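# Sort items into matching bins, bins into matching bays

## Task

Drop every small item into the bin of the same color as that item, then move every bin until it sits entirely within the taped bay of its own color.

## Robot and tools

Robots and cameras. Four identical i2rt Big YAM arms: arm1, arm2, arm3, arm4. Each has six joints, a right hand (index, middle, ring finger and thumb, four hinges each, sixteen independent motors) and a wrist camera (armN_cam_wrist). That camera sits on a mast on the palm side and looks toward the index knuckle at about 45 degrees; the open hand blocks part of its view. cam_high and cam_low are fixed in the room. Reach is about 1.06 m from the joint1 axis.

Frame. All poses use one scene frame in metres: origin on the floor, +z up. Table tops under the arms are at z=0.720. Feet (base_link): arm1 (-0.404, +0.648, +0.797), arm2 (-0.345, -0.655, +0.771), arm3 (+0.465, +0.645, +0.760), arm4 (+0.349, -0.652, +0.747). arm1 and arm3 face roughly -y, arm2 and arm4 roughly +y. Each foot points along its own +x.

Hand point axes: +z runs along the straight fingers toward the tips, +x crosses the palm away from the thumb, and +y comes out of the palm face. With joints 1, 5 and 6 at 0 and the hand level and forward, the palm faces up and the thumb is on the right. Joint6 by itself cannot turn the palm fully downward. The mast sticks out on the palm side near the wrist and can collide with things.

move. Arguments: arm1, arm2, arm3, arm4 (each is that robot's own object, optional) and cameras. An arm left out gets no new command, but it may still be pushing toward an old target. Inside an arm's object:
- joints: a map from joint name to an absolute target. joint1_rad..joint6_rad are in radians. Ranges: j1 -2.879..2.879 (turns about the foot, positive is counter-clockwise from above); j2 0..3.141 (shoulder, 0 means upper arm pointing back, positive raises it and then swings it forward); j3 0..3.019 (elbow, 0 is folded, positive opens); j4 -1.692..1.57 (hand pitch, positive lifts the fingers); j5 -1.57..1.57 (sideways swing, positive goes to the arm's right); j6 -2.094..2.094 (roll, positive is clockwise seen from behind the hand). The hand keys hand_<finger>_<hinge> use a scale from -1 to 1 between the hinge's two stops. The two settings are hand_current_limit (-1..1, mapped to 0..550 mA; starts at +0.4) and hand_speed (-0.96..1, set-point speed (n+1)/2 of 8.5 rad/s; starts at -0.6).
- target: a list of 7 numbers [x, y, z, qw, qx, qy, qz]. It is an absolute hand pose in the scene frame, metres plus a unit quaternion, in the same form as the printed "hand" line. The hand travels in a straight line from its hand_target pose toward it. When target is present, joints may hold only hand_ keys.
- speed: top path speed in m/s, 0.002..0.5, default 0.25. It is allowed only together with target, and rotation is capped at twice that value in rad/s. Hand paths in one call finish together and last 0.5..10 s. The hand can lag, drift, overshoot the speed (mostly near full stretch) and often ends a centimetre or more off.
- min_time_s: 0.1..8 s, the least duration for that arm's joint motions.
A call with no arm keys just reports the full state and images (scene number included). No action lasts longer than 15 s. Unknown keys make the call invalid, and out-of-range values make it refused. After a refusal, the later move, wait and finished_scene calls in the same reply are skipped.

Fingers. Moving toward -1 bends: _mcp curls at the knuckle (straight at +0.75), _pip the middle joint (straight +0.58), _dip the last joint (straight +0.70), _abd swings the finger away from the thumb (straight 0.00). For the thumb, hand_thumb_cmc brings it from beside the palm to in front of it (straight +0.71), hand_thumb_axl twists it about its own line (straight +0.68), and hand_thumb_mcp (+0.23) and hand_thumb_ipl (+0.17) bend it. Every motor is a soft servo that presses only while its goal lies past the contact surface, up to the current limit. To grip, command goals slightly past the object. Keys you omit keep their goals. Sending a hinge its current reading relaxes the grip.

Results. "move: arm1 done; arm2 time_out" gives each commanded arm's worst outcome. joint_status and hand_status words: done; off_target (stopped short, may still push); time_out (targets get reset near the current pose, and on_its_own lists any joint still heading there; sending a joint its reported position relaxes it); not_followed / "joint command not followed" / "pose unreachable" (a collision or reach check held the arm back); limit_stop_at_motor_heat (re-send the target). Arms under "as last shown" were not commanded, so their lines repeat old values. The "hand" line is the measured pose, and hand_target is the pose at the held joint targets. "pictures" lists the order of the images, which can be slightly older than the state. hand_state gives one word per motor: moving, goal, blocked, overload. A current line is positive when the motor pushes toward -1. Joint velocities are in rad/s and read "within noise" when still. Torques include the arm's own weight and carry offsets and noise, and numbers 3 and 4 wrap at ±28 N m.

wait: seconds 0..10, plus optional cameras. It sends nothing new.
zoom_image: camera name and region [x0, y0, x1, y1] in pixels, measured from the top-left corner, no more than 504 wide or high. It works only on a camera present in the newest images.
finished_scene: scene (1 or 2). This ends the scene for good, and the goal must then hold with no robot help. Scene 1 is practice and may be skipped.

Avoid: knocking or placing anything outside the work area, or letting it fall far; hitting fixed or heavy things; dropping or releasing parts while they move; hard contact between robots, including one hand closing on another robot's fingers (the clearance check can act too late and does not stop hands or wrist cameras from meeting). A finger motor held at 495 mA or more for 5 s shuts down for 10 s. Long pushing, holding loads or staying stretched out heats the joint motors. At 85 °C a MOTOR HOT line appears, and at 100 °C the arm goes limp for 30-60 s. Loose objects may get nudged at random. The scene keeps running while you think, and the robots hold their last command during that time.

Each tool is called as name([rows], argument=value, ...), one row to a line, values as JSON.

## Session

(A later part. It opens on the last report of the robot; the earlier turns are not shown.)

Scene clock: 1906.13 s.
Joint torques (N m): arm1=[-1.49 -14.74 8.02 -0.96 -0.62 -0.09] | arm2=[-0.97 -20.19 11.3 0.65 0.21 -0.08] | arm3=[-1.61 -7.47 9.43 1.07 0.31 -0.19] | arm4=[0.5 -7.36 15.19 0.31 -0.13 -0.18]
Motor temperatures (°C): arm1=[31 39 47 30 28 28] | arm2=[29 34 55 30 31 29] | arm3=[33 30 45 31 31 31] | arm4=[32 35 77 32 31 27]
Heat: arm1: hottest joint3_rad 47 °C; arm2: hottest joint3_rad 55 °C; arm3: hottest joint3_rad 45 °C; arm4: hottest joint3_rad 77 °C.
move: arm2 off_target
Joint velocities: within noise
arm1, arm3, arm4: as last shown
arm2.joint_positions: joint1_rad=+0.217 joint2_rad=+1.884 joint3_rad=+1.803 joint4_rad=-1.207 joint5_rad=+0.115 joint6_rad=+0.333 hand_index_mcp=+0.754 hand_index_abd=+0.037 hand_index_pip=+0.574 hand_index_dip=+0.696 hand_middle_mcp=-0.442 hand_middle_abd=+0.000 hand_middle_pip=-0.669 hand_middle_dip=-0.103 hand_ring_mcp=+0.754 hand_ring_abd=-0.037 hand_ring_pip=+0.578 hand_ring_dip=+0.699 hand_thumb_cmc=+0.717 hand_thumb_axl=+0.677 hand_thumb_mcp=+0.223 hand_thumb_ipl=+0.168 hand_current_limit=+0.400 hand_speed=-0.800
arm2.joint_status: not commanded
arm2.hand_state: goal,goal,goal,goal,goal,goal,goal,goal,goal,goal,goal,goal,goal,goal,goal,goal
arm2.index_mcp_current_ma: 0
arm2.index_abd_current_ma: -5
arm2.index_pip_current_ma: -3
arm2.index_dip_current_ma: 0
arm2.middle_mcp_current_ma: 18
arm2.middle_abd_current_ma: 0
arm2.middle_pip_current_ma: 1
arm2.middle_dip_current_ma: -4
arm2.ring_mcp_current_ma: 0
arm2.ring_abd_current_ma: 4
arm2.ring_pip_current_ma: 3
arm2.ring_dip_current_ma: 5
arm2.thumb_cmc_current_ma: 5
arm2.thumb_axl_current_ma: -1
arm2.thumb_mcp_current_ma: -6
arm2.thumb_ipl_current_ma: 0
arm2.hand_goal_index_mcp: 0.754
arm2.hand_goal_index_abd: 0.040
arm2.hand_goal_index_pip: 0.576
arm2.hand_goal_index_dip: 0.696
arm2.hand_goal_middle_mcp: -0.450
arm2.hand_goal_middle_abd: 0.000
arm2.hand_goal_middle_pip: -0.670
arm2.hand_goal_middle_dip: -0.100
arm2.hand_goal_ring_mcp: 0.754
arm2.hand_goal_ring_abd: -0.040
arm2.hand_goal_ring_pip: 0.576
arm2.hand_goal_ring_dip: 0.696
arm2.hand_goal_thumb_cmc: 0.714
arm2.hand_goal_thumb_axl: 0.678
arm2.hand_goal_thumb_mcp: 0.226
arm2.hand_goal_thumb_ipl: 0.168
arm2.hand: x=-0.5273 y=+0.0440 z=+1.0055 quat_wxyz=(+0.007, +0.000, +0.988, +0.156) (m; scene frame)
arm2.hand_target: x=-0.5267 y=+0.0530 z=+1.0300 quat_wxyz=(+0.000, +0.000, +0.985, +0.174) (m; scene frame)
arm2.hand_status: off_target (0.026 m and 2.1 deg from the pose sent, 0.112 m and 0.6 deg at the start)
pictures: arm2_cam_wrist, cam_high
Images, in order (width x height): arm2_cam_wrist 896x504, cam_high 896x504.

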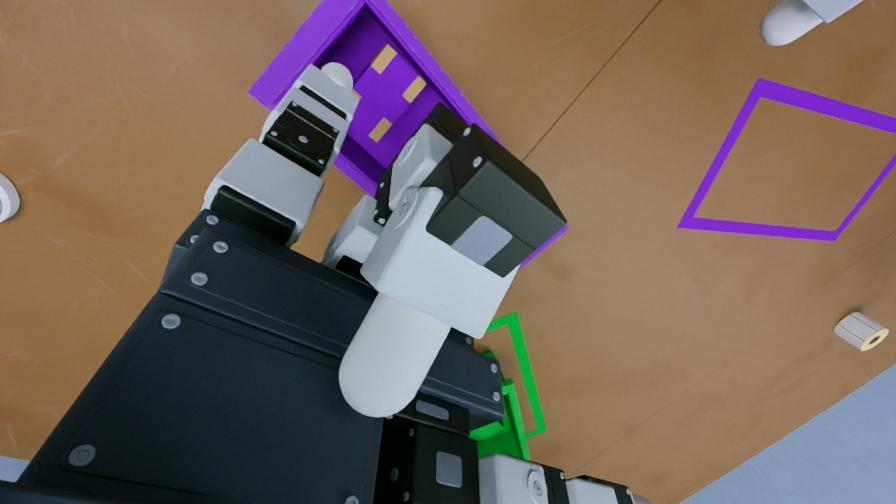

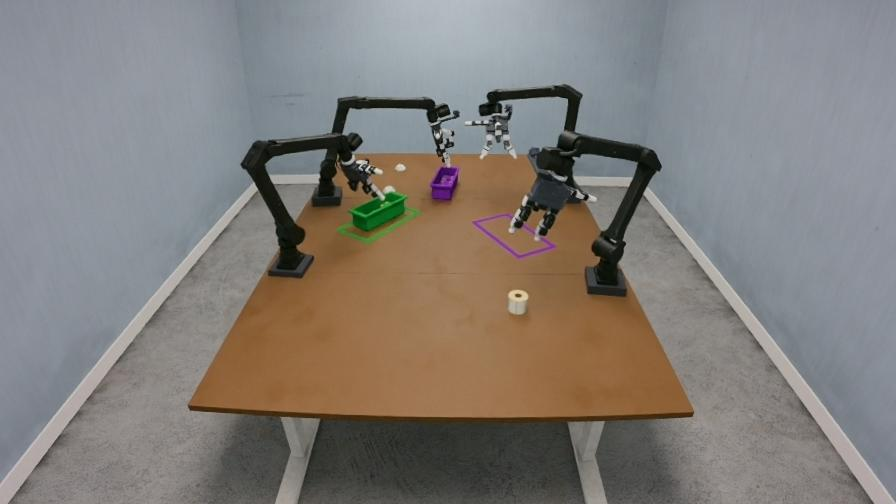

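move(arm2={"target": [-0.60, -0.25, 1.12, 0.0, 0.0, 0.9848, 0.1736], "speed": 0.3}, arm4={"joints": {"joint1_rad": 0.6, "joint2_rad": 0.7, "joint3_rad": 0.7, "joint4_rad": -1.2}})

move(arm1={"target": [-0.471, -0.043, 1.0, 0.1830, 0.6830, 0.6830, 0.1830], "speed": 0.25}, arm2={"joints": {"joint2_rad": 0.9, "joint3_rad": 0.9, "joint4_rad": -1.2}})

move(arm1={"target": [-0.471, -0.043, 0.935, 0.1830, 0.6830, 0.6830, 0.1830], "speed": 0.15}, cameras=["cam_high", "arm1_cam_wrist"])

zoom_image(camera="cam_high", region=[420, 140, 490, 210])

Scene clock: 1930.90 s.
Joint torques (N m): arm1=[-1.44 -14.8 8.01 -0.96 -0.62 -0.09] | arm2=[0.32 -10.93 7.68 0.58 0.74 0.09] | arm3=[-2.02 -7.71 9.54 1.06 0.28 -0.19] | arm4=[0.56 -0.67 9.07 0.28 -0.06 -0.15]
Motor temperatures (°C): arm1=[31 39 46 30 28 28] | arm2=[29 36 55 30 31 29] | arm3=[33 30 45 31 31 31] | arm4=[32 35 76 32 31 27]
Heat: arm1: hottest joint3_rad 46 °C; arm2: hottest joint3_rad 55 °C; arm3: hottest joint3_rad 45 °C; arm4: hottest joint3_rad 76 °C.
move: arm2 done; arm4 done
Joint velocities: within noise
arm1, arm3: as last shown
arm2.joint_positions: joint1_rad=+0.656 joint2_rad=+1.311 joint3_rad=+1.415 joint4_rad=-1.421 joint5_rad=+0.236 joint6_rad=+0.759 hand_index_mcp=+0.755 hand_index_abd=+0.037 hand_index_pip=+0.574 hand_index_dip=+0.696 hand_middle_mcp=-0.442 hand_middle_abd=+0.000 hand_middle_pip=-0.669 hand_middle_dip=-0.103 hand_ring_mcp=+0.755 hand_ring_abd=-0.037 hand_ring_pip=+0.578 hand_ring_dip=+0.699 hand_thumb_cmc=+0.717 hand_thumb_axl=+0.677 hand_thumb_mcp=+0.223 hand_thumb_ipl=+0.168 hand_current_limit=+0.400 hand_speed=-0.800
arm2.joint_status: not commanded
arm2.hand_state: goal,goal,goal,goal,goal,goal,goal,goal,goal,goal,goal,goal,goal,goal,goal,goal
arm2.index_mcp_current_ma: 1
arm2.index_abd_current_ma: -4
arm2.index_pip_current_ma: -3
arm2.index_dip_current_ma: 0
arm2.middle_mcp_current_ma: 18
arm2.middle_abd_current_ma: 0
arm2.middle_pip_current_ma: 1
arm2.middle_dip_current_ma: -4
arm2.ring_mcp_current_ma: 1
arm2.ring_abd_current_ma: 4
arm2.ring_pip_current_ma: 3
arm2.ring_dip_current_ma: 5
arm2.thumb_cmc_current_ma: 5
arm2.thumb_axl_current_ma: -1
arm2.thumb_mcp_current_ma: -6
arm2.thumb_ipl_current_ma: 0
arm2.hand_goal_index_mcp: 0.754
arm2.hand_goal_index_abd: 0.040
arm2.hand_goal_index_pip: 0.576
arm2.hand_goal_index_dip: 0.696
arm2.hand_goal_middle_mcp: -0.450
arm2.hand_goal_middle_abd: 0.000
arm2.hand_goal_middle_pip: -0.670
arm2.hand_goal_middle_dip: -0.100
arm2.hand_goal_ring_mcp: 0.754
arm2.hand_goal_ring_abd: -0.040
arm2.hand_goal_ring_pip: 0.576
arm2.hand_goal_ring_dip: 0.696
arm2.hand_goal_thumb_cmc: 0.714
arm2.hand_goal_thumb_axl: 0.678
arm2.hand_goal_thumb_mcp: 0.226
arm2.hand_goal_thumb_ipl: 0.168
arm2.hand: x=-0.5997 y=-0.2451 z=+1.1216 quat_wxyz=(-0.004, +0.000, +0.984, +0.176) (m; scene frame)
arm2.hand_target: x=-0.6000 y=-0.2499 z=+1.1201 quat_wxyz=(+0.000, +0.000, +0.985, +0.174) (m; scene frame)
arm2.hand_status: done (0.005 m and 0.5 deg from the pose sent, 0.324 m and 2.1 deg at the start)
arm4.joint_positions: joint1_rad=+0.611 joint2_rad=+0.705 joint3_rad=+0.709 joint4_rad=-1.192 joint5_rad=+0.004 joint6_rad=+0.000 hand_index_mcp=+0.755 hand_index_abd=+0.495 hand_index_pip=+0.574 hand_index_dip=+0.693 hand_middle_mcp=-0.443 hand_middle_abd=+0.001 hand_middle_pip=-0.668 hand_middle_dip=-0.104 hand_ring_mcp=+0.756 hand_ring_abd=-0.493 hand_ring_pip=+0.576 hand_ring_dip=+0.694 hand_thumb_cmc=+0.717 hand_thumb_axl=+0.677 hand_thumb_mcp=+0.222 hand_thumb_ipl=+0.168 hand_current_limit=+0.400 hand_speed=-0.600
arm4.joint_status: all done
arm4.hand_state: goal,goal,goal,goal,goal,goal,goal,goal,goal,goal,goal,goal,goal,goal,goal,goal
arm4.index_mcp_current_ma: 0
arm4.index_abd_current_ma: -1
arm4.index_pip_current_ma: 0
arm4.index_dip_current_ma: 0
arm4.middle_mcp_current_ma: 1
arm4.middle_abd_current_ma: 0
arm4.middle_pip_current_ma: 0
arm4.middle_dip_current_ma: 0
arm4.ring_mcp_current_ma: 0
arm4.ring_abd_current_ma: 1
arm4.ring_pip_current_ma: 0
arm4.ring_dip_current_ma: 0
arm4.thumb_cmc_current_ma: 0
arm4.thumb_axl_current_ma: 0
arm4.thumb_mcp_current_ma: -1
arm4.thumb_ipl_current_ma: 0
arm4.hand_goal_index_mcp: 0.754
arm4.hand_goal_index_abd: 0.500
arm4.hand_goal_index_pip: 0.576
arm4.hand_goal_index_dip: 0.696
arm4.hand_goal_middle_mcp: -0.450
arm4.hand_goal_middle_abd: 0.000
arm4.hand_goal_middle_pip: -0.670
arm4.hand_goal_middle_dip: -0.100
arm4.hand_goal_ring_mcp: 0.754
arm4.hand_goal_ring_abd: -0.500
arm4.hand_goal_ring_pip: 0.576
arm4.hand_goal_ring_dip: 0.696
arm4.hand_goal_thumb_cmc: 0.714
arm4.hand_goal_thumb_axl: 0.678
arm4.hand_goal_thumb_mcp: 0.226
arm4.hand_goal_thumb_ipl: 0.168
arm4.hand: x=+0.2069 y=-0.3508 z=+0.9761 quat_wxyz=(-0.046, -0.249, +0.950, +0.181) (m; scene frame)
arm4.hand_target: x=+0.2114 y=-0.3529 z=+0.9717 quat_wxyz=(-0.044, -0.247, +0.952, +0.176) (m; scene frame)
arm4.hand_status: not commanded
pictures: none

Scene clock: 1933.10 s.
Joint torques (N m): arm1=[-0.03 -23.06 11.79 -0.53 -0.88 0.24] | arm2=[0.5 -4.66 7.99 1.73 0.67 0.04] | arm3=[-1.44 -7.82 9.46 1.1 0.26 -0.17] | arm4=[0.62 -0.73 9.06 0.25 -0.06 -0.14]
Motor temperatures (°C): arm1=[31 39 46 30 28 28] | arm2=[29 36 55 30 31 29] | arm3=[33 30 45 31 31 31] | arm4=[32 35 75 32 31 27]
Heat: arm1: hottest joint3_rad 46 °C; arm2: hottest joint3_rad 55 °C; arm3: hottest joint3_rad 45 °C; arm4: hottest joint3_rad 75 °C.
move: arm1 off_target; arm2 done
Joint velocities: within noise
arm1.joint_positions: joint1_rad=-0.413 joint2_rad=+2.255 joint3_rad=+2.234 joint4_rad=-1.681 joint5_rad=-0.520 joint6_rad=-1.923 hand_index_mcp=+0.763 hand_index_abd=+0.493 hand_index_pip=+0.582 hand_index_dip=+0.697 hand_middle_mcp=-0.441 hand_middle_abd=+0.001 hand_middle_pip=-0.670 hand_middle_dip=-0.102 hand_ring_mcp=+0.756 hand_ring_abd=-0.493 hand_ring_pip=+0.574 hand_ring_dip=+0.693 hand_thumb_cmc=+0.717 hand_thumb_axl=+0.677 hand_thumb_mcp=+0.222 hand_thumb_ipl=+0.168 hand_current_limit=+0.400 hand_speed=-0.600
arm1.joint_status: not commanded
arm1.hand_state: goal,goal,goal,goal,goal,goal,goal,goal,goal,goal,goal,goal,goal,goal,goal,goal
arm1.index_mcp_current_ma: 42
arm1.index_abd_current_ma: -29
arm1.index_pip_current_ma: 24
arm1.index_dip_current_ma: 4
arm1.middle_mcp_current_ma: 42
arm1.middle_abd_current_ma: 2
arm1.middle_pip_current_ma: -1
arm1.middle_dip_current_ma: -11
arm1.ring_mcp_current_ma: 8
arm1.ring_abd_current_ma: 26
arm1.ring_pip_current_ma: -8
arm1.ring_dip_current_ma: -13
arm1.thumb_cmc_current_ma: 13
arm1.thumb_axl_current_ma: -4
arm1.thumb_mcp_current_ma: -22
arm1.thumb_ipl_current_ma: -2
arm1.hand_goal_index_mcp: 0.754
arm1.hand_goal_index_abd: 0.500
arm1.hand_goal_index_pip: 0.576
arm1.hand_goal_index_dip: 0.696
arm1.hand_goal_middle_mcp: -0.450
arm1.hand_goal_middle_abd: 0.000
arm1.hand_goal_middle_pip: -0.670
arm1.hand_goal_middle_dip: -0.100
arm1.hand_goal_ring_mcp: 0.754
arm1.hand_goal_ring_abd: -0.500
arm1.hand_goal_ring_pip: 0.576
arm1.hand_goal_ring_dip: 0.696
arm1.hand_goal_thumb_cmc: 0.714
arm1.hand_goal_thumb_axl: 0.678
arm1.hand_goal_thumb_mcp: 0.226
arm1.hand_goal_thumb_ipl: 0.168
arm1.hand: x=-0.4738 y=-0.0328 z=+0.9884 quat_wxyz=(+0.198, +0.694, +0.673, +0.163) (m; scene frame)
arm1.hand_target: x=-0.4706 y=-0.0418 z=+0.9996 quat_wxyz=(+0.204, +0.694, +0.673, +0.155) (m; scene frame)
arm1.hand_status: off_target (0.016 m and 3.3 deg from the pose sent, 0.299 m and 1.4 deg at the start; a joint's target at an end of its range on 31 of 66 steps)
arm2.joint_positions: joint1_rad=+0.656 joint2_rad=+0.901 joint3_rad=+0.901 joint4_rad=-1.213 joint5_rad=+0.237 joint6_rad=+0.760 hand_index_mcp=+0.755 hand_index_abd=+0.038 hand_index_pip=+0.574 hand_index_dip=+0.696 hand_middle_mcp=-0.442 hand_middle_abd=+0.000 hand_middle_pip=-0.669 hand_middle_dip=-0.103 hand_ring_mcp=+0.755 hand_ring_abd=-0.037 hand_ring_pip=+0.578 hand_ring_dip=+0.699 hand_thumb_cmc=+0.717 hand_thumb_axl=+0.677 hand_thumb_mcp=+0.223 hand_thumb_ipl=+0.168 hand_current_limit=+0.400 hand_speed=-0.800
arm2.joint_status: all done
arm2.hand_state: goal,goal,goal,goal,goal,goal,goal,goal,goal,goal,goal,goal,goal,goal,goal,goal
arm2.index_mcp_current_ma: 2
arm2.index_abd_current_ma: -3
arm2.index_pip_current_ma: -2
arm2.index_dip_current_ma: 0
arm2.middle_mcp_current_ma: 18
arm2.middle_abd_current_ma: 0
arm2.middle_pip_current_ma: 1
arm2.middle_dip_current_ma: -4
arm2.ring_mcp_current_ma: 2
arm2.ring_abd_current_ma: 4
arm2.ring_pip_current_ma: 3
arm2.ring_dip_current_ma: 5
arm2.thumb_cmc_current_ma: 5
arm2.thumb_axl_current_ma: -1
arm2.thumb_mcp_current_ma: -6
arm2.thumb_ipl_current_ma: 0
arm2.hand_goal_index_mcp: 0.754
arm2.hand_goal_index_abd: 0.040
arm2.hand_goal_index_pip: 0.576
arm2.hand_goal_index_dip: 0.696
arm2.hand_goal_middle_mcp: -0.450
arm2.hand_goal_middle_abd: 0.000
arm2.hand_goal_middle_pip: -0.670
arm2.hand_goal_middle_dip: -0.100
arm2.hand_goal_ring_mcp: 0.754
arm2.hand_goal_ring_abd: -0.040
arm2.hand_goal_ring_pip: 0.576
arm2.hand_goal_ring_dip: 0.696
arm2.hand_goal_thumb_cmc: 0.714
arm2.hand_goal_thumb_axl: 0.678
arm2.hand_goal_thumb_mcp: 0.226
arm2.hand_goal_thumb_ipl: 0.168
arm2.hand: x=-0.5091 y=-0.3340 z=+1.0487 quat_wxyz=(-0.040, +0.007, +0.976, +0.213) (m; scene frame)
arm2.hand_target: x=-0.5127 y=-0.3342 z=+1.0500 quat_wxyz=(-0.045, +0.007, +0.975, +0.217) (m; scene frame)
arm2.hand_status: not commanded
arm3, arm4: as last shown
pictures: none

Scene clock: 1934.30 s.
Joint torques (N m): arm1=[0.09 -23.36 11.08 -0.13 -0.6 -0.11] | arm2=[0.21 -4.31 8.05 1.65 0.66 0.04] | arm3=[-1.85 -7.59 9.54 1.02 0.26 -0.19] | arm4=[0.56 -0.79 9.05 0.28 -0.07 -0.13]
Motor temperatures (°C): arm1=[31 39 46 30 28 28] | arm2=[29 36 55 30 31 29] | arm3=[33 30 45 31 31 31] | arm4=[32 35 74 32 31 27]
Heat: arm1: hottest joint3_rad 46 °C; arm2: hottest joint3_rad 55 °C; arm3: hottest joint3_rad 45 °C; arm4: hottest joint3_rad 74 °C.
move: arm1 off_target
Joint velocities: within noise
arm1.joint_positions: joint1_rad=-0.411 joint2_rad=+2.347 joint3_rad=+2.234 joint4_rad=-1.678 joint5_rad=-0.512 joint6_rad=-1.937 hand_index_mcp=+0.756 hand_index_abd=+0.511 hand_index_pip=+0.578 hand_index_dip=+0.697 hand_middle_mcp=-0.441 hand_middle_abd=+0.001 hand_middle_pip=-0.670 hand_middle_dip=-0.102 hand_ring_mcp=+0.755 hand_ring_abd=-0.503 hand_ring_pip=+0.574 hand_ring_dip=+0.693 hand_thumb_cmc=+0.717 hand_thumb_axl=+0.677 hand_thumb_mcp=+0.222 hand_thumb_ipl=+0.168 hand_current_limit=+0.400 hand_speed=-0.600
arm1.joint_status: not commanded
arm1.hand_state: goal,goal,goal,goal,goal,goal,goal,goal,goal,goal,goal,goal,goal,goal,goal,goal
arm1.index_mcp_current_ma: 9
arm1.index_abd_current_ma: 42
arm1.index_pip_current_ma: 9
arm1.index_dip_current_ma: 4
arm1.middle_mcp_current_ma: 42
arm1.middle_abd_current_ma: 2
arm1.middle_pip_current_ma: -1
arm1.middle_dip_current_ma: -11
arm1.ring_mcp_current_ma: 4
arm1.ring_abd_current_ma: -10
arm1.ring_pip_current_ma: -8
arm1.ring_dip_current_ma: -13
arm1.thumb_cmc_current_ma: 14
arm1.thumb_axl_current_ma: -4
arm1.thumb_mcp_current_ma: -22
arm1.thumb_ipl_current_ma: -2
arm1.hand_goal_index_mcp: 0.754
arm1.hand_goal_index_abd: 0.500
arm1.hand_goal_index_pip: 0.576
arm1.hand_goal_index_dip: 0.696
arm1.hand_goal_middle_mcp: -0.450
arm1.hand_goal_middle_abd: 0.000
arm1.hand_goal_middle_pip: -0.670
arm1.hand_goal_middle_dip: -0.100
arm1.hand_goal_ring_mcp: 0.754
arm1.hand_goal_ring_abd: -0.500
arm1.hand_goal_ring_pip: 0.576
arm1.hand_goal_ring_dip: 0.696
arm1.hand_goal_thumb_cmc: 0.714
arm1.hand_goal_thumb_axl: 0.678
arm1.hand_goal_thumb_mcp: 0.226
arm1.hand_goal_thumb_ipl: 0.168
arm1.hand: x=-0.4748 y=-0.0344 z=+0.9278 quat_wxyz=(+0.177, +0.694, +0.669, +0.199) (m; scene frame)
arm1.hand_target: x=-0.4708 y=-0.0425 z=+0.9351 quat_wxyz=(+0.183, +0.683, +0.683, +0.183) (m; scene frame)
arm1.hand_status: off_target (0.012 m and 2.8 deg from the pose sent, 0.054 m and 3.3 deg at the start)
arm2, arm4: as last shown
arm3.joint_positions: joint1_rad=+0.692 joint2_rad=+1.110 joint3_rad=+1.392 joint4_rad=-1.504 joint5_rad=+0.227 joint6_rad=+1.980 hand_index_mcp=+0.754 hand_index_abd=+0.039 hand_index_pip=+0.575 hand_index_dip=+0.697 hand_middle_mcp=-0.441 hand_middle_abd=+0.001 hand_middle_pip=-0.670 hand_middle_dip=-0.103 hand_ring_mcp=+0.754 hand_ring_abd=-0.037 hand_ring_pip=+0.578 hand_ring_dip=+0.697 hand_thumb_cmc=+0.715 hand_thumb_axl=+0.677 hand_thumb_mcp=+0.223 hand_thumb_ipl=+0.168 hand_current_limit=+0.400 hand_speed=-0.800
arm3.joint_status: not commanded
arm3.hand_state: goal,goal,goal,goal,goal,goal,goal,goal,goal,goal,goal,goal,goal,goal,goal,goal
arm3.index_mcp_current_ma: 0
arm3.index_abd_current_ma: -5
arm3.index_pip_current_ma: -7
arm3.index_dip_current_ma: 3
arm3.middle_mcp_current_ma: 45
arm3.middle_abd_current_ma: 3
arm3.middle_pip_current_ma: 0
arm3.middle_dip_current_ma: -13
arm3.ring_mcp_current_ma: -2
arm3.ring_abd_current_ma: 14
arm3.ring_pip_current_ma: 10
arm3.ring_dip_current_ma: 4
arm3.thumb_cmc_current_ma: 6
arm3.thumb_axl_current_ma: -4
arm3.thumb_mcp_current_ma: -19
arm3.thumb_ipl_current_ma: -2
arm3.hand_goal_index_mcp: 0.754
arm3.hand_goal_index_abd: 0.040
arm3.hand_goal_index_pip: 0.576
arm3.hand_goal_index_dip: 0.696
arm3.hand_goal_middle_mcp: -0.450
arm3.hand_goal_middle_abd: 0.000
arm3.hand_goal_middle_pip: -0.670
arm3.hand_goal_middle_dip: -0.100
arm3.hand_goal_ring_mcp: 0.754
arm3.hand_goal_ring_abd: -0.040
arm3.hand_goal_ring_pip: 0.576
arm3.hand_goal_ring_dip: 0.696
arm3.hand_goal_thumb_cmc: 0.714
arm3.hand_goal_thumb_axl: 0.678
arm3.hand_goal_thumb_mcp: 0.226
arm3.hand_goal_thumb_ipl: 0.168
arm3.hand: x=+0.5365 y=+0.3297 z=+1.1352 quat_wxyz=(+0.160, +0.726, -0.655, +0.133) (m; scene frame)
arm3.hand_target: x=+0.5386 y=+0.3303 z=+1.1415 quat_wxyz=(+0.163, +0.730, -0.648, +0.143) (m; scene frame)
arm3.hand_status: not commanded
pictures: arm1_cam_wrist, cam_high
Images, in order (width x height): arm1_cam_wrist 896x504, cam_high 896x504.

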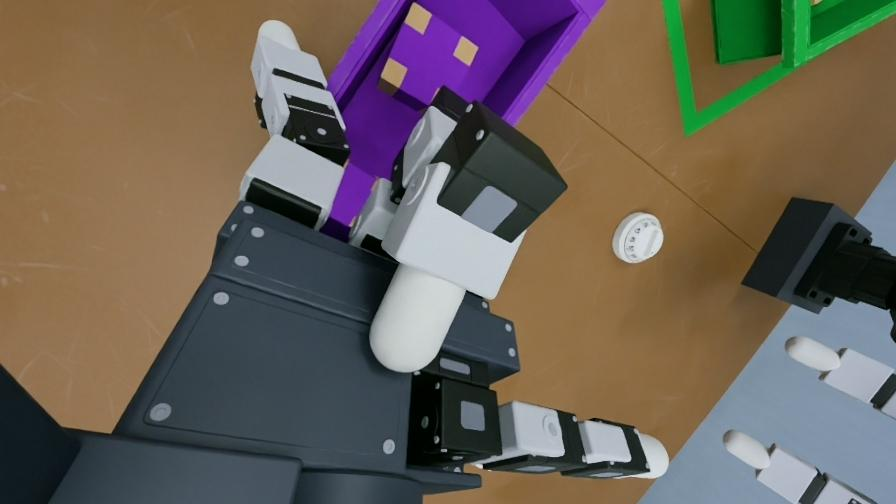

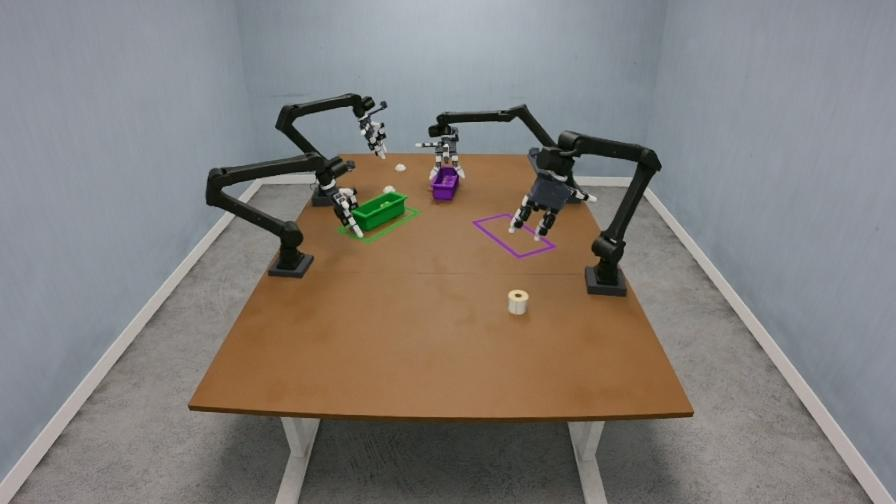

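Scaled by 7.200 from the camera's 896x504 image, which has a finer 1280x720 frame.

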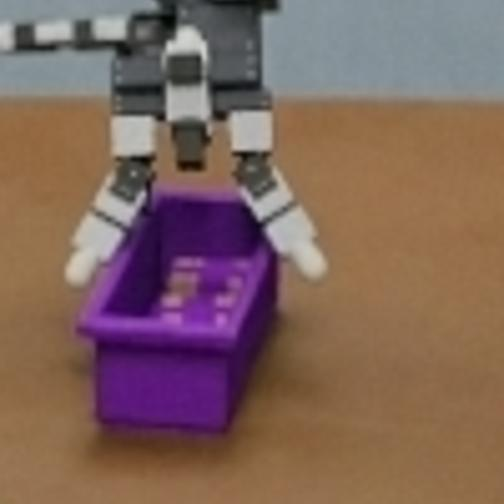

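move(arm1={"joints": {"hand_index_abd": -0.1, "hand_ring_abd": 0.1, "hand_speed": -0.7, "hand_current_limit": 0.75}})

move(arm1={"target": [-0.471, -0.043, 0.958, 0.1830, 0.6830, 0.6830, 0.1830], "speed": 0.1})

move(arm1={"target": [0.0277, 0.2914, 0.952, 0.1274, 0.4756, 0.8407, 0.2253], "speed": 0.1}, cameras=["cam_high", "arm1_cam_wrist"])

zoom_image(camera="cam_high", region=[450, 180, 570, 280])

Scene clock: 1947.03 s.
Joint torques (N m): arm1=[0.09 -23.77 10.78 -0.14 -0.6 -0.11] | arm2=[0.62 -4.72 8.03 1.57 0.67 0.06] | arm3=[-1.38 -7.82 9.47 1.01 0.27 -0.16] | arm4=[0.5 -0.73 9.05 0.28 -0.06 -0.14]
Motor temperatures (°C): arm1=[31 41 48 30 28 28] | arm2=[29 35 56 30 31 29] | arm3=[33 30 45 31 31 31] | arm4=[32 34 68 32 31 27]
Heat: arm1: hottest joint3_rad 48 °C; arm2: hottest joint3_rad 56 °C; arm3: hottest joint3_rad 45 °C; arm4: hottest joint3_rad 68 °C.
move: arm1 off_target
Joint velocities: within noise
arm1.joint_positions: joint1_rad=-0.411 joint2_rad=+2.347 joint3_rad=+2.238 joint4_rad=-1.678 joint5_rad=-0.512 joint6_rad=-1.937 hand_index_mcp=+0.756 hand_index_abd=+0.488 hand_index_pip=+0.576 hand_index_dip=+0.697 hand_middle_mcp=-0.441 hand_middle_abd=+0.001 hand_middle_pip=-0.670 hand_middle_dip=-0.102 hand_ring_mcp=+0.753 hand_ring_abd=-0.454 hand_ring_pip=+0.570 hand_ring_dip=+0.693 hand_thumb_cmc=+0.717 hand_thumb_axl=+0.677 hand_thumb_mcp=+0.222 hand_thumb_ipl=+0.168 hand_current_limit=+0.750 hand_speed=-0.700
arm1.joint_status: hand_index_abd off_target (ended at +0.488, target -0.100); hand_ring_abd off_target (ended at -0.454, target +0.100); the others done
arm1.hand_state: goal,blocked,goal,goal,goal,goal,goal,goal,goal,blocked,goal,goal,goal,goal,goal,goal
arm1.index_mcp_current_ma: 8
arm1.index_abd_current_ma: 481
arm1.index_pip_current_ma: 0
arm1.index_dip_current_ma: 4
arm1.middle_mcp_current_ma: 42
arm1.middle_abd_current_ma: 2
arm1.middle_pip_current_ma: -1
arm1.middle_dip_current_ma: -11
arm1.ring_mcp_current_ma: -2
arm1.ring_abd_current_ma: -481
arm1.ring_pip_current_ma: -28
arm1.ring_dip_current_ma: -13
arm1.thumb_cmc_current_ma: 14
arm1.thumb_axl_current_ma: -4
arm1.thumb_mcp_current_ma: -22
arm1.thumb_ipl_current_ma: -2
arm1.hand_goal_index_mcp: 0.754
arm1.hand_goal_index_abd: -0.100
arm1.hand_goal_index_pip: 0.576
arm1.hand_goal_index_dip: 0.696
arm1.hand_goal_middle_mcp: -0.450
arm1.hand_goal_middle_abd: 0.000
arm1.hand_goal_middle_pip: -0.670
arm1.hand_goal_middle_dip: -0.100
arm1.hand_goal_ring_mcp: 0.754
arm1.hand_goal_ring_abd: 0.100
arm1.hand_goal_ring_pip: 0.576
arm1.hand_goal_ring_dip: 0.696
arm1.hand_goal_thumb_cmc: 0.714
arm1.hand_goal_thumb_axl: 0.678
arm1.hand_goal_thumb_mcp: 0.226
arm1.hand_goal_thumb_ipl: 0.168
arm1.hand: x=-0.4751 y=-0.0353 z=+0.9292 quat_wxyz=(+0.178, +0.694, +0.669, +0.197) (m; scene frame)
arm1.hand_target: x=-0.4708 y=-0.0425 z=+0.9352 quat_wxyz=(+0.183, +0.683, +0.683, +0.183) (m; scene frame)
arm1.hand_status: not commanded
arm2, arm3, arm4: as last shown
pictures: none

Scene clock: 1948.00 s.
Joint torques (N m): arm1=[-0.03 -26.11 10.81 -0.53 -0.73 0.01] | arm2=[0.32 -4.42 8.23 1.62 0.68 0.07] | arm3=[-1.79 -7.82 9.54 1.07 0.27 -0.16] | arm4=[0.5 -0.73 9.05 0.31 -0.06 -0.15]
Motor temperatures (°C): arm1=[31 41 48 30 28 28] | arm2=[29 34 56 30 31 29] | arm3=[33 30 45 31 31 31] | arm4=[32 34 67 32 31 27]
Heat: arm1: hottest joint3_rad 48 °C; arm2: hottest joint3_rad 56 °C; arm3: hottest joint3_rad 45 °C; arm4: hottest joint3_rad 67 °C.
move: arm1 off_target
Joint velocities: within noise
arm1.joint_positions: joint1_rad=-0.411 joint2_rad=+2.347 joint3_rad=+2.246 joint4_rad=-1.686 joint5_rad=-0.512 joint6_rad=-1.937 hand_index_mcp=+0.756 hand_index_abd=+0.470 hand_index_pip=+0.576 hand_index_dip=+0.697 hand_middle_mcp=-0.441 hand_middle_abd=+0.001 hand_middle_pip=-0.670 hand_middle_dip=-0.102 hand_ring_mcp=+0.753 hand_ring_abd=-0.417 hand_ring_pip=+0.570 hand_ring_dip=+0.693 hand_thumb_cmc=+0.717 hand_thumb_axl=+0.677 hand_thumb_mcp=+0.222 hand_thumb_ipl=+0.168 hand_current_limit=+0.750 hand_speed=-0.700
arm1.joint_status: not commanded
arm1.hand_state: goal,blocked,goal,goal,goal,goal,goal,goal,goal,blocked,goal,goal,goal,goal,goal,goal
arm1.index_mcp_current_ma: 8
arm1.index_abd_current_ma: 481
arm1.index_pip_current_ma: -1
arm1.index_dip_current_ma: 4
arm1.middle_mcp_current_ma: 42
arm1.middle_abd_current_ma: 2
arm1.middle_pip_current_ma: -1
arm1.middle_dip_current_ma: -11
arm1.ring_mcp_current_ma: -6
arm1.ring_abd_current_ma: -481
arm1.ring_pip_current_ma: -29
arm1.ring_dip_current_ma: -13
arm1.thumb_cmc_current_ma: 14
arm1.thumb_axl_current_ma: -4
arm1.thumb_mcp_current_ma: -22
arm1.thumb_ipl_current_ma: -2
arm1.hand_goal_index_mcp: 0.754
arm1.hand_goal_index_abd: -0.100
arm1.hand_goal_index_pip: 0.576
arm1.hand_goal_index_dip: 0.696
arm1.hand_goal_middle_mcp: -0.450
arm1.hand_goal_middle_abd: 0.000
arm1.hand_goal_middle_pip: -0.670
arm1.hand_goal_middle_dip: -0.100
arm1.hand_goal_ring_mcp: 0.754
arm1.hand_goal_ring_abd: 0.100
arm1.hand_goal_ring_pip: 0.576
arm1.hand_goal_ring_dip: 0.696
arm1.hand_goal_thumb_cmc: 0.714
arm1.hand_goal_thumb_axl: 0.678
arm1.hand_goal_thumb_mcp: 0.226
arm1.hand_goal_thumb_ipl: 0.168
arm1.on_its_own: hand_ring_abd moved +0.037 toward your old target +0.100
arm1.hand: x=-0.4751 y=-0.0355 z=+0.9321 quat_wxyz=(+0.178, +0.694, +0.669, +0.197) (m; scene frame)
arm1.hand_target: x=-0.4706 y=-0.0418 z=+0.9577 quat_wxyz=(+0.188, +0.686, +0.681, +0.176) (m; scene frame)
arm1.hand_status: off_target (0.027 m and 2.7 deg from the pose sent, 0.030 m and 2.6 deg at the start; a joint's target at an end of its range on 23 of 29 steps)
arm2, arm3, arm4: as last shown
pictures: none

Scene clock: 1954.83 s.
Joint torques (N m): arm1=[0.38 -18.02 8.25 0.8 -0.8 0.29] | arm2=[0.67 -4.66 8.13 1.55 0.65 0.06] | arm3=[-1.67 -7.88 9.43 0.99 0.27 -0.17] | arm4=[0.5 -0.67 9.05 0.28 -0.06 -0.13]
Motor temperatures (°C): arm1=[31 41 48 30 28 28] | arm2=[29 34 56 30 31 29] | arm3=[33 30 45 31 31 31] | arm4=[32 34 65 32 31 27]
Heat: arm1: hottest joint3_rad 48 °C; arm2: hottest joint3_rad 56 °C; arm3: hottest joint3_rad 45 °C; arm4: hottest joint3_rad 65 °C.
move: arm1 off_target
Joint velocities: within noise
arm1.joint_positions: joint1_rad=+0.511 joint2_rad=+1.747 joint3_rad=+1.311 joint4_rad=-1.136 joint5_rad=-0.531 joint6_rad=-1.536 hand_index_mcp=+0.758 hand_index_abd=+0.421 hand_index_pip=+0.577 hand_index_dip=+0.697 hand_middle_mcp=-0.441 hand_middle_abd=+0.001 hand_middle_pip=-0.670 hand_middle_dip=-0.102 hand_ring_mcp=+0.757 hand_ring_abd=-0.235 hand_ring_pip=+0.575 hand_ring_dip=+0.693 hand_thumb_cmc=+0.717 hand_thumb_axl=+0.677 hand_thumb_mcp=+0.222 hand_thumb_ipl=+0.168 hand_current_limit=+0.750 hand_speed=-0.700
arm1.joint_status: not commanded
arm1.hand_state: goal,blocked,goal,goal,goal,goal,goal,goal,goal,blocked,goal,goal,goal,goal,goal,goal
arm1.index_mcp_current_ma: 21
arm1.index_abd_current_ma: 481
arm1.index_pip_current_ma: 4
arm1.index_dip_current_ma: 3
arm1.middle_mcp_current_ma: 42
arm1.middle_abd_current_ma: 2
arm1.middle_pip_current_ma: -1
arm1.middle_dip_current_ma: -11
arm1.ring_mcp_current_ma: 13
arm1.ring_abd_current_ma: -481
arm1.ring_pip_current_ma: -6
arm1.ring_dip_current_ma: -13
arm1.thumb_cmc_current_ma: 15
arm1.thumb_axl_current_ma: -4
arm1.thumb_mcp_current_ma: -22
arm1.thumb_ipl_current_ma: -2
arm1.hand_goal_index_mcp: 0.754
arm1.hand_goal_index_abd: -0.100
arm1.hand_goal_index_pip: 0.576
arm1.hand_goal_index_dip: 0.696
arm1.hand_goal_middle_mcp: -0.450
arm1.hand_goal_middle_abd: 0.000
arm1.hand_goal_middle_pip: -0.670
arm1.hand_goal_middle_dip: -0.100
arm1.hand_goal_ring_mcp: 0.754
arm1.hand_goal_ring_abd: 0.100
arm1.hand_goal_ring_pip: 0.576
arm1.hand_goal_ring_dip: 0.696
arm1.hand_goal_thumb_cmc: 0.714
arm1.hand_goal_thumb_axl: 0.678
arm1.hand_goal_thumb_mcp: 0.226
arm1.hand_goal_thumb_ipl: 0.168
arm1.on_its_own: hand_index_abd moved -0.049 toward your old target -0.100; hand_ring_abd moved +0.183 toward your old target +0.100
arm1.hand: x=+0.0200 y=+0.2931 z=+0.9376 quat_wxyz=(+0.113, +0.477, +0.840, +0.232) (m; scene frame)
arm1.hand_target: x=+0.0274 y=+0.2916 z=+0.9521 quat_wxyz=(+0.127, +0.476, +0.841, +0.226) (m; scene frame)
arm1.hand_status: off_target (0.016 m and 1.9 deg from the pose sent, 0.600 m and 32.6 deg at the start)
arm2, arm3, arm4: as last shown
pictures: arm1_cam_wrist, cam_high
Images, in order (width x height): arm1_cam_wrist 896x504, cam_high 896x504.

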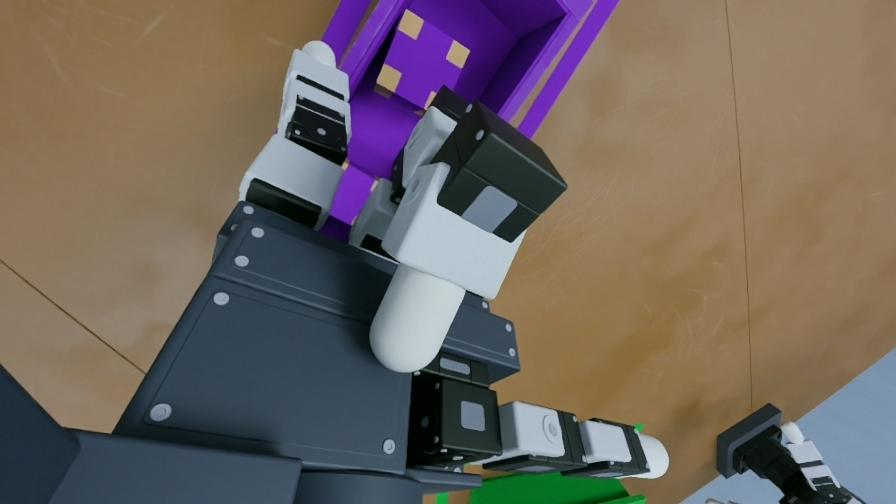

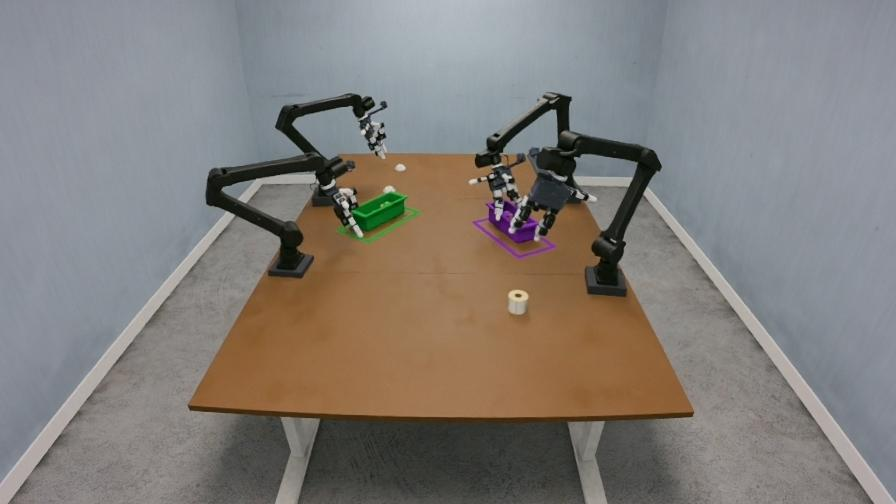

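Scaled by 4.200 from the camera's 896x504 image, which has a finer 1280x720 frame.

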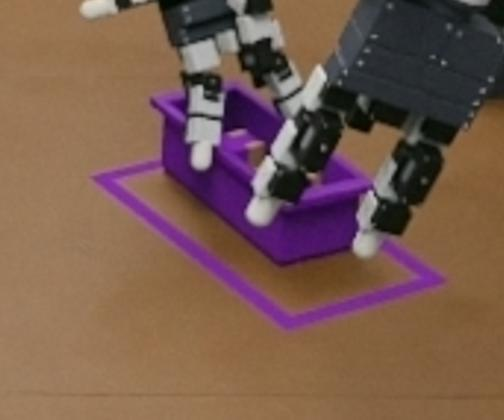

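move(arm1={"target": [0.077, 0.301, 0.950, 0.1274, 0.4756, 0.8407, 0.2253], "speed": 0.08}, arm3={"joints": {"joint1_rad": 1.2}})

move(arm1={"joints": {"hand_index_abd": 0.5, "hand_ring_abd": -0.5, "hand_speed": -0.6, "hand_current_limit": 0.4}}, cameras=["cam_high", "arm1_cam_wrist"])

zoom_image(camera="cam_high", region=[450, 180, 570, 280])

Scene clock: 1983.27 s.
Joint torques (N m): arm1=[0.26 -14.97 11.26 1.14 -0.7 0.25] | arm2=[0.56 -3.78 8.13 1.69 0.66 0.03] | arm3=[-1.49 -7.77 9.46 1.03 0.35 -0.17] | arm4=[0.5 -0.73 9.05 0.28 -0.06 -0.14]
Motor temperatures (°C): arm1=[31 39 48 30 28 28] | arm2=[29 33 55 30 32 29] | arm3=[33 30 45 31 31 31] | arm4=[32 34 59 32 31 27]
Heat: arm1: hottest joint3_rad 48 °C; arm2: hottest joint3_rad 55 °C; arm3: hottest joint3_rad 45 °C; arm4: hottest joint3_rad 59 °C.
move: arm1 off_target; arm3 done
Joint velocities: within noise
arm1.joint_positions: joint1_rad=+0.602 joint2_rad=+1.748 joint3_rad=+1.328 joint4_rad=-1.099 joint5_rad=-0.528 joint6_rad=-1.431 hand_index_mcp=+0.756 hand_index_abd=+0.342 hand_index_pip=+0.576 hand_index_dip=+0.697 hand_middle_mcp=-0.441 hand_middle_abd=+0.001 hand_middle_pip=-0.670 hand_middle_dip=-0.102 hand_ring_mcp=+0.761 hand_ring_abd=-0.198 hand_ring_pip=+0.577 hand_ring_dip=+0.694 hand_thumb_cmc=+0.718 hand_thumb_axl=+0.677 hand_thumb_mcp=+0.222 hand_thumb_ipl=+0.168 hand_current_limit=+0.750 hand_speed=-0.700
arm1.joint_status: not commanded
arm1.hand_state: goal,blocked,goal,goal,goal,goal,goal,goal,goal,blocked,goal,goal,goal,goal,goal,goal
arm1.index_mcp_current_ma: 9
arm1.index_abd_current_ma: 481
arm1.index_pip_current_ma: 2
arm1.index_dip_current_ma: 3
arm1.middle_mcp_current_ma: 42
arm1.middle_abd_current_ma: 2
arm1.middle_pip_current_ma: -1
arm1.middle_dip_current_ma: -11
arm1.ring_mcp_current_ma: 34
arm1.ring_abd_current_ma: -481
arm1.ring_pip_current_ma: 5
arm1.ring_dip_current_ma: -7
arm1.thumb_cmc_current_ma: 16
arm1.thumb_axl_current_ma: -4
arm1.thumb_mcp_current_ma: -22
arm1.thumb_ipl_current_ma: -2
arm1.hand_goal_index_mcp: 0.754
arm1.hand_goal_index_abd: -0.100
arm1.hand_goal_index_pip: 0.576
arm1.hand_goal_index_dip: 0.696
arm1.hand_goal_middle_mcp: -0.450
arm1.hand_goal_middle_abd: 0.000
arm1.hand_goal_middle_pip: -0.670
arm1.hand_goal_middle_dip: -0.100
arm1.hand_goal_ring_mcp: 0.754
arm1.hand_goal_ring_abd: 0.100
arm1.hand_goal_ring_pip: 0.576
arm1.hand_goal_ring_dip: 0.696
arm1.hand_goal_thumb_cmc: 0.714
arm1.hand_goal_thumb_axl: 0.678
arm1.hand_goal_thumb_mcp: 0.226
arm1.hand_goal_thumb_ipl: 0.168
arm1.on_its_own: hand_index_abd moved -0.078 toward your old target -0.100; hand_ring_abd moved +0.037 toward your old target +0.100
arm1.hand: x=+0.0614 y=+0.3146 z=+0.9424 quat_wxyz=(+0.112, +0.476, +0.841, +0.232) (m; scene frame)
arm1.hand_target: x=+0.0761 y=+0.3017 z=+0.9504 quat_wxyz=(+0.128, +0.476, +0.841, +0.225) (m; scene frame)
arm1.hand_status: off_target (0.022 m and 1.9 deg from the pose sent, 0.059 m and 1.9 deg at the start)
arm2, arm4: as last shown
arm3.joint_positions: joint1_rad=+1.194 joint2_rad=+1.110 joint3_rad=+1.392 joint4_rad=-1.504 joint5_rad=+0.224 joint6_rad=+1.980 hand_index_mcp=+0.754 hand_index_abd=+0.039 hand_index_pip=+0.575 hand_index_dip=+0.697 hand_middle_mcp=-0.441 hand_middle_abd=+0.001 hand_middle_pip=-0.670 hand_middle_dip=-0.103 hand_ring_mcp=+0.754 hand_ring_abd=-0.037 hand_ring_pip=+0.578 hand_ring_dip=+0.697 hand_thumb_cmc=+0.715 hand_thumb_axl=+0.677 hand_thumb_mcp=+0.223 hand_thumb_ipl=+0.168 hand_current_limit=+0.400 hand_speed=-0.800
arm3.joint_status: all done
arm3.hand_state: goal,goal,goal,goal,goal,goal,goal,goal,goal,goal,goal,goal,goal,goal,goal,goal
arm3.index_mcp_current_ma: 0
arm3.index_abd_current_ma: -5
arm3.index_pip_current_ma: -7
arm3.index_dip_current_ma: 3
arm3.middle_mcp_current_ma: 45
arm3.middle_abd_current_ma: 3
arm3.middle_pip_current_ma: 0
arm3.middle_dip_current_ma: -13
arm3.ring_mcp_current_ma: -2
arm3.ring_abd_current_ma: 14
arm3.ring_pip_current_ma: 10
arm3.ring_dip_current_ma: 4
arm3.thumb_cmc_current_ma: 6
arm3.thumb_axl_current_ma: -4
arm3.thumb_mcp_current_ma: -19
arm3.thumb_ipl_current_ma: -2
arm3.hand_goal_index_mcp: 0.754
arm3.hand_goal_index_abd: 0.040
arm3.hand_goal_index_pip: 0.576
arm3.hand_goal_index_dip: 0.696
arm3.hand_goal_middle_mcp: -0.450
arm3.hand_goal_middle_abd: 0.000
arm3.hand_goal_middle_pip: -0.670
arm3.hand_goal_middle_dip: -0.100
arm3.hand_goal_ring_mcp: 0.754
arm3.hand_goal_ring_abd: -0.040
arm3.hand_goal_ring_pip: 0.576
arm3.hand_goal_ring_dip: 0.696
arm3.hand_goal_thumb_cmc: 0.714
arm3.hand_goal_thumb_axl: 0.678
arm3.hand_goal_thumb_mcp: 0.226
arm3.hand_goal_thumb_ipl: 0.168
arm3.hand: x=+0.6808 y=+0.4031 z=+1.1344 quat_wxyz=(+0.122, +0.867, -0.454, +0.168) (m; scene frame)
arm3.hand_target: x=+0.6819 y=+0.4042 z=+1.1410 quat_wxyz=(+0.123, +0.868, -0.447, +0.178) (m; scene frame)
arm3.hand_status: not commanded
pictures: none

Scene clock: 1984.00 s.
Joint torques (N m): arm1=[0.21 -15.38 11.22 1.11 -0.69 0.23] | arm2=[0.67 -4.42 8.09 1.61 0.66 0.02] | arm3=[-1.44 -7.71 9.59 1.06 0.36 -0.15] | arm4=[0.62 -0.67 9.06 0.27 -0.07 -0.14]
Motor temperatures (°C): arm1=[31 39 48 30 28 28] | arm2=[29 33 55 30 32 29] | arm3=[33 30 45 31 31 31] | arm4=[32 34 59 32 31 27]
Heat: arm1: hottest joint3_rad 48 °C; arm2: hottest joint3_rad 55 °C; arm3: hottest joint3_rad 45 °C; arm4: hottest joint3_rad 59 °C.
move: arm1 done
Joint velocities: within noise
arm1.joint_positions: joint1_rad=+0.602 joint2_rad=+1.752 joint3_rad=+1.328 joint4_rad=-1.099 joint5_rad=-0.528 joint6_rad=-1.428 hand_index_mcp=+0.756 hand_index_abd=+0.492 hand_index_pip=+0.576 hand_index_dip=+0.697 hand_middle_mcp=-0.441 hand_middle_abd=+0.001 hand_middle_pip=-0.670 hand_middle_dip=-0.102 hand_ring_mcp=+0.761 hand_ring_abd=-0.492 hand_ring_pip=+0.577 hand_ring_dip=+0.694 hand_thumb_cmc=+0.718 hand_thumb_axl=+0.677 hand_thumb_mcp=+0.222 hand_thumb_ipl=+0.168 hand_current_limit=+0.400 hand_speed=-0.600
arm1.joint_status: all done
arm1.hand_state: goal,goal,goal,goal,goal,goal,goal,goal,goal,goal,goal,goal,goal,goal,goal,goal
arm1.index_mcp_current_ma: 9
arm1.index_abd_current_ma: -29
arm1.index_pip_current_ma: 2
arm1.index_dip_current_ma: 3
arm1.middle_mcp_current_ma: 42
arm1.middle_abd_current_ma: 2
arm1.middle_pip_current_ma: -1
arm1.middle_dip_current_ma: -11
arm1.ring_mcp_current_ma: 34
arm1.ring_abd_current_ma: 31
arm1.ring_pip_current_ma: 5
arm1.ring_dip_current_ma: -7
arm1.thumb_cmc_current_ma: 16
arm1.thumb_axl_current_ma: -4
arm1.thumb_mcp_current_ma: -22
arm1.thumb_ipl_current_ma: -2
arm1.hand_goal_index_mcp: 0.754
arm1.hand_goal_index_abd: 0.500
arm1.hand_goal_index_pip: 0.576
arm1.hand_goal_index_dip: 0.696
arm1.hand_goal_middle_mcp: -0.450
arm1.hand_goal_middle_abd: 0.000
arm1.hand_goal_middle_pip: -0.670
arm1.hand_goal_middle_dip: -0.100
arm1.hand_goal_ring_mcp: 0.754
arm1.hand_goal_ring_abd: -0.500
arm1.hand_goal_ring_pip: 0.576
arm1.hand_goal_ring_dip: 0.696
arm1.hand_goal_thumb_cmc: 0.714
arm1.hand_goal_thumb_axl: 0.678
arm1.hand_goal_thumb_mcp: 0.226
arm1.hand_goal_thumb_ipl: 0.168
arm1.hand: x=+0.0615 y=+0.3143 z=+0.9402 quat_wxyz=(+0.110, +0.478, +0.840, +0.233) (m; scene frame)
arm1.hand_target: x=+0.0761 y=+0.3017 z=+0.9503 quat_wxyz=(+0.128, +0.476, +0.841, +0.225) (m; scene frame)
arm1.hand_status: not commanded
arm2, arm3, arm4: as last shown
pictures: arm1_cam_wrist, cam_high
Images, in order (width x height): arm1_cam_wrist 896x504, cam_high 896x504.

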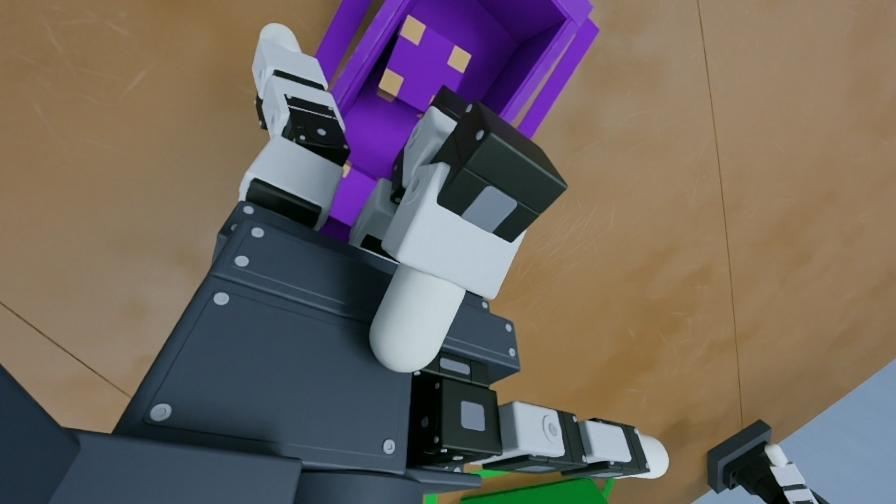

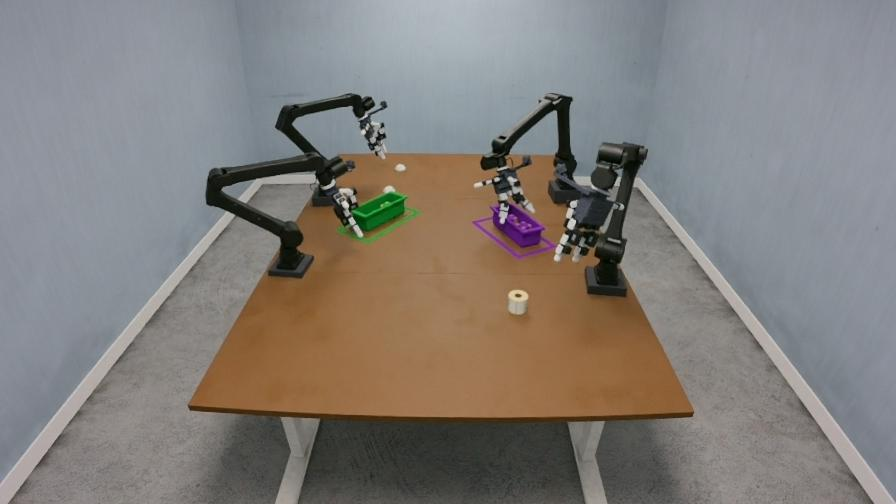

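Scaled by 4.200 from the camera's 896x504 image, which has a finer 1280x720 frame.

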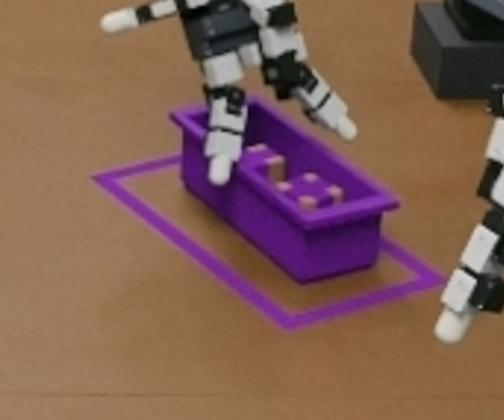

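move(arm1={"target": [0.05, 0.31, 1.06, 0.1274, 0.4756, 0.8407, 0.2253], "speed": 0.15}, cameras=["cam_high"])

zoom_image(camera="cam_high", region=[450, 180, 570, 280])

Scene clock: 1992.93 s.
Joint torques (N m): arm1=[-1.2 -17.14 11.81 -0.09 -0.75 -0.09] | arm2=[0.38 -4.6 8.08 1.65 0.69 0.05] | arm3=[-1.79 -7.41 9.44 1.03 0.36 -0.21] | arm4=[0.5 -0.67 9.07 0.27 -0.07 -0.14]
Motor temperatures (°C): arm1=[31 39 50 30 28 28] | arm2=[29 33 55 30 32 29] | arm3=[33 30 45 31 31 31] | arm4=[32 34 57 32 31 27]
Heat: arm1: hottest joint3_rad 50 °C; arm2: hottest joint3_rad 55 °C; arm3: hottest joint3_rad 45 °C; arm4: hottest joint3_rad 57 °C.
move: arm1 off_target
Joint velocities: within noise
arm1.joint_positions: joint1_rad=+0.587 joint2_rad=+1.650 joint3_rad=+1.447 joint4_rad=-1.346 joint5_rad=-0.528 joint6_rad=-1.435 hand_index_mcp=+0.756 hand_index_abd=+0.493 hand_index_pip=+0.576 hand_index_dip=+0.697 hand_middle_mcp=-0.441 hand_middle_abd=+0.001 hand_middle_pip=-0.670 hand_middle_dip=-0.102 hand_ring_mcp=+0.761 hand_ring_abd=-0.492 hand_ring_pip=+0.577 hand_ring_dip=+0.694 hand_thumb_cmc=+0.718 hand_thumb_axl=+0.677 hand_thumb_mcp=+0.222 hand_thumb_ipl=+0.168 hand_current_limit=+0.400 hand_speed=-0.600
arm1.joint_status: not commanded
arm1.hand_state: goal,goal,goal,goal,goal,goal,goal,goal,goal,goal,goal,goal,goal,goal,goal,goal
arm1.index_mcp_current_ma: 9
arm1.index_abd_current_ma: -28
arm1.index_pip_current_ma: 2
arm1.index_dip_current_ma: 3
arm1.middle_mcp_current_ma: 42
arm1.middle_abd_current_ma: 2
arm1.middle_pip_current_ma: -1
arm1.middle_dip_current_ma: -11
arm1.ring_mcp_current_ma: 34
arm1.ring_abd_current_ma: 31
arm1.ring_pip_current_ma: 5
arm1.ring_dip_current_ma: -7
arm1.thumb_cmc_current_ma: 16
arm1.thumb_axl_current_ma: -4
arm1.thumb_mcp_current_ma: -22
arm1.thumb_ipl_current_ma: -2
arm1.hand_goal_index_mcp: 0.754
arm1.hand_goal_index_abd: 0.500
arm1.hand_goal_index_pip: 0.576
arm1.hand_goal_index_dip: 0.696
arm1.hand_goal_middle_mcp: -0.450
arm1.hand_goal_middle_abd: 0.000
arm1.hand_goal_middle_pip: -0.670
arm1.hand_goal_middle_dip: -0.100
arm1.hand_goal_ring_mcp: 0.754
arm1.hand_goal_ring_abd: -0.500
arm1.hand_goal_ring_pip: 0.576
arm1.hand_goal_ring_dip: 0.696
arm1.hand_goal_thumb_cmc: 0.714
arm1.hand_goal_thumb_axl: 0.678
arm1.hand_goal_thumb_mcp: 0.226
arm1.hand_goal_thumb_ipl: 0.168
arm1.hand: x=+0.0477 y=+0.3198 z=+1.0319 quat_wxyz=(+0.101, +0.485, +0.836, +0.236) (m; scene frame)
arm1.hand_target: x=+0.0494 y=+0.3109 z=+1.0597 quat_wxyz=(+0.127, +0.476, +0.841, +0.225) (m; scene frame)
arm1.hand_status: off_target (0.030 m and 3.4 deg from the pose sent, 0.120 m and 2.2 deg at the start)
arm2, arm3: as last shown
arm4.joint_positions: joint1_rad=+0.611 joint2_rad=+0.705 joint3_rad=+0.709 joint4_rad=-1.192 joint5_rad=+0.004 joint6_rad=+0.000 hand_index_mcp=+0.755 hand_index_abd=+0.495 hand_index_pip=+0.574 hand_index_dip=+0.693 hand_middle_mcp=-0.443 hand_middle_abd=+0.001 hand_middle_pip=-0.668 hand_middle_dip=-0.104 hand_ring_mcp=+0.756 hand_ring_abd=-0.493 hand_ring_pip=+0.576 hand_ring_dip=+0.694 hand_thumb_cmc=+0.717 hand_thumb_axl=+0.677 hand_thumb_mcp=+0.222 hand_thumb_ipl=+0.168 hand_current_limit=+0.400 hand_speed=-0.600
arm4.joint_status: not commanded
arm4.hand_state: goal,goal,goal,goal,goal,goal,goal,goal,goal,goal,goal,goal,goal,goal,goal,goal
arm4.index_mcp_current_ma: 0
arm4.index_abd_current_ma: -1
arm4.index_pip_current_ma: 0
arm4.index_dip_current_ma: 0
arm4.middle_mcp_current_ma: 1
arm4.middle_abd_current_ma: 0
arm4.middle_pip_current_ma: 0
arm4.middle_dip_current_ma: 0
arm4.ring_mcp_current_ma: 0
arm4.ring_abd_current_ma: 1
arm4.ring_pip_current_ma: 0
arm4.ring_dip_current_ma: 0
arm4.thumb_cmc_current_ma: 0
arm4.thumb_axl_current_ma: 0
arm4.thumb_mcp_current_ma: -1
arm4.thumb_ipl_current_ma: 0
arm4.hand_goal_index_mcp: 0.754
arm4.hand_goal_index_abd: 0.500
arm4.hand_goal_index_pip: 0.576
arm4.hand_goal_index_dip: 0.696
arm4.hand_goal_middle_mcp: -0.450
arm4.hand_goal_middle_abd: 0.000
arm4.hand_goal_middle_pip: -0.670
arm4.hand_goal_middle_dip: -0.100
arm4.hand_goal_ring_mcp: 0.754
arm4.hand_goal_ring_abd: -0.500
arm4.hand_goal_ring_pip: 0.576
arm4.hand_goal_ring_dip: 0.696
arm4.hand_goal_thumb_cmc: 0.714
arm4.hand_goal_thumb_axl: 0.678
arm4.hand_goal_thumb_mcp: 0.226
arm4.hand_goal_thumb_ipl: 0.168
arm4.hand: x=+0.2069 y=-0.3508 z=+0.9761 quat_wxyz=(-0.046, -0.249, +0.950, +0.181) (m; scene frame)
arm4.hand_target: x=+0.2114 y=-0.3529 z=+0.9717 quat_wxyz=(-0.044, -0.247, +0.952, +0.176) (m; scene frame)
arm4.hand_status: not commanded
pictures: cam_high
Images, in order (width x height): cam_high 896x504.

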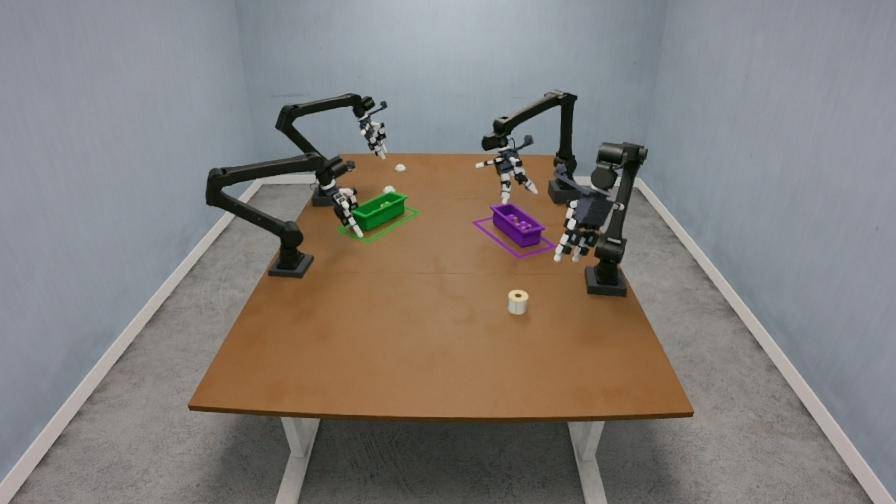

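Scaled by 4.200 from the camera's 896x504 image, which has a finer 1280x720 frame.

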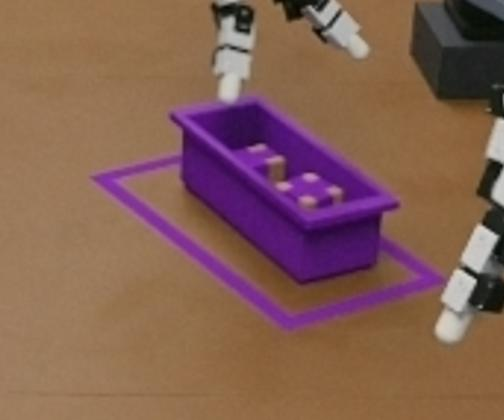

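finished_scene(scene=1)

The scene is finished: the task was done.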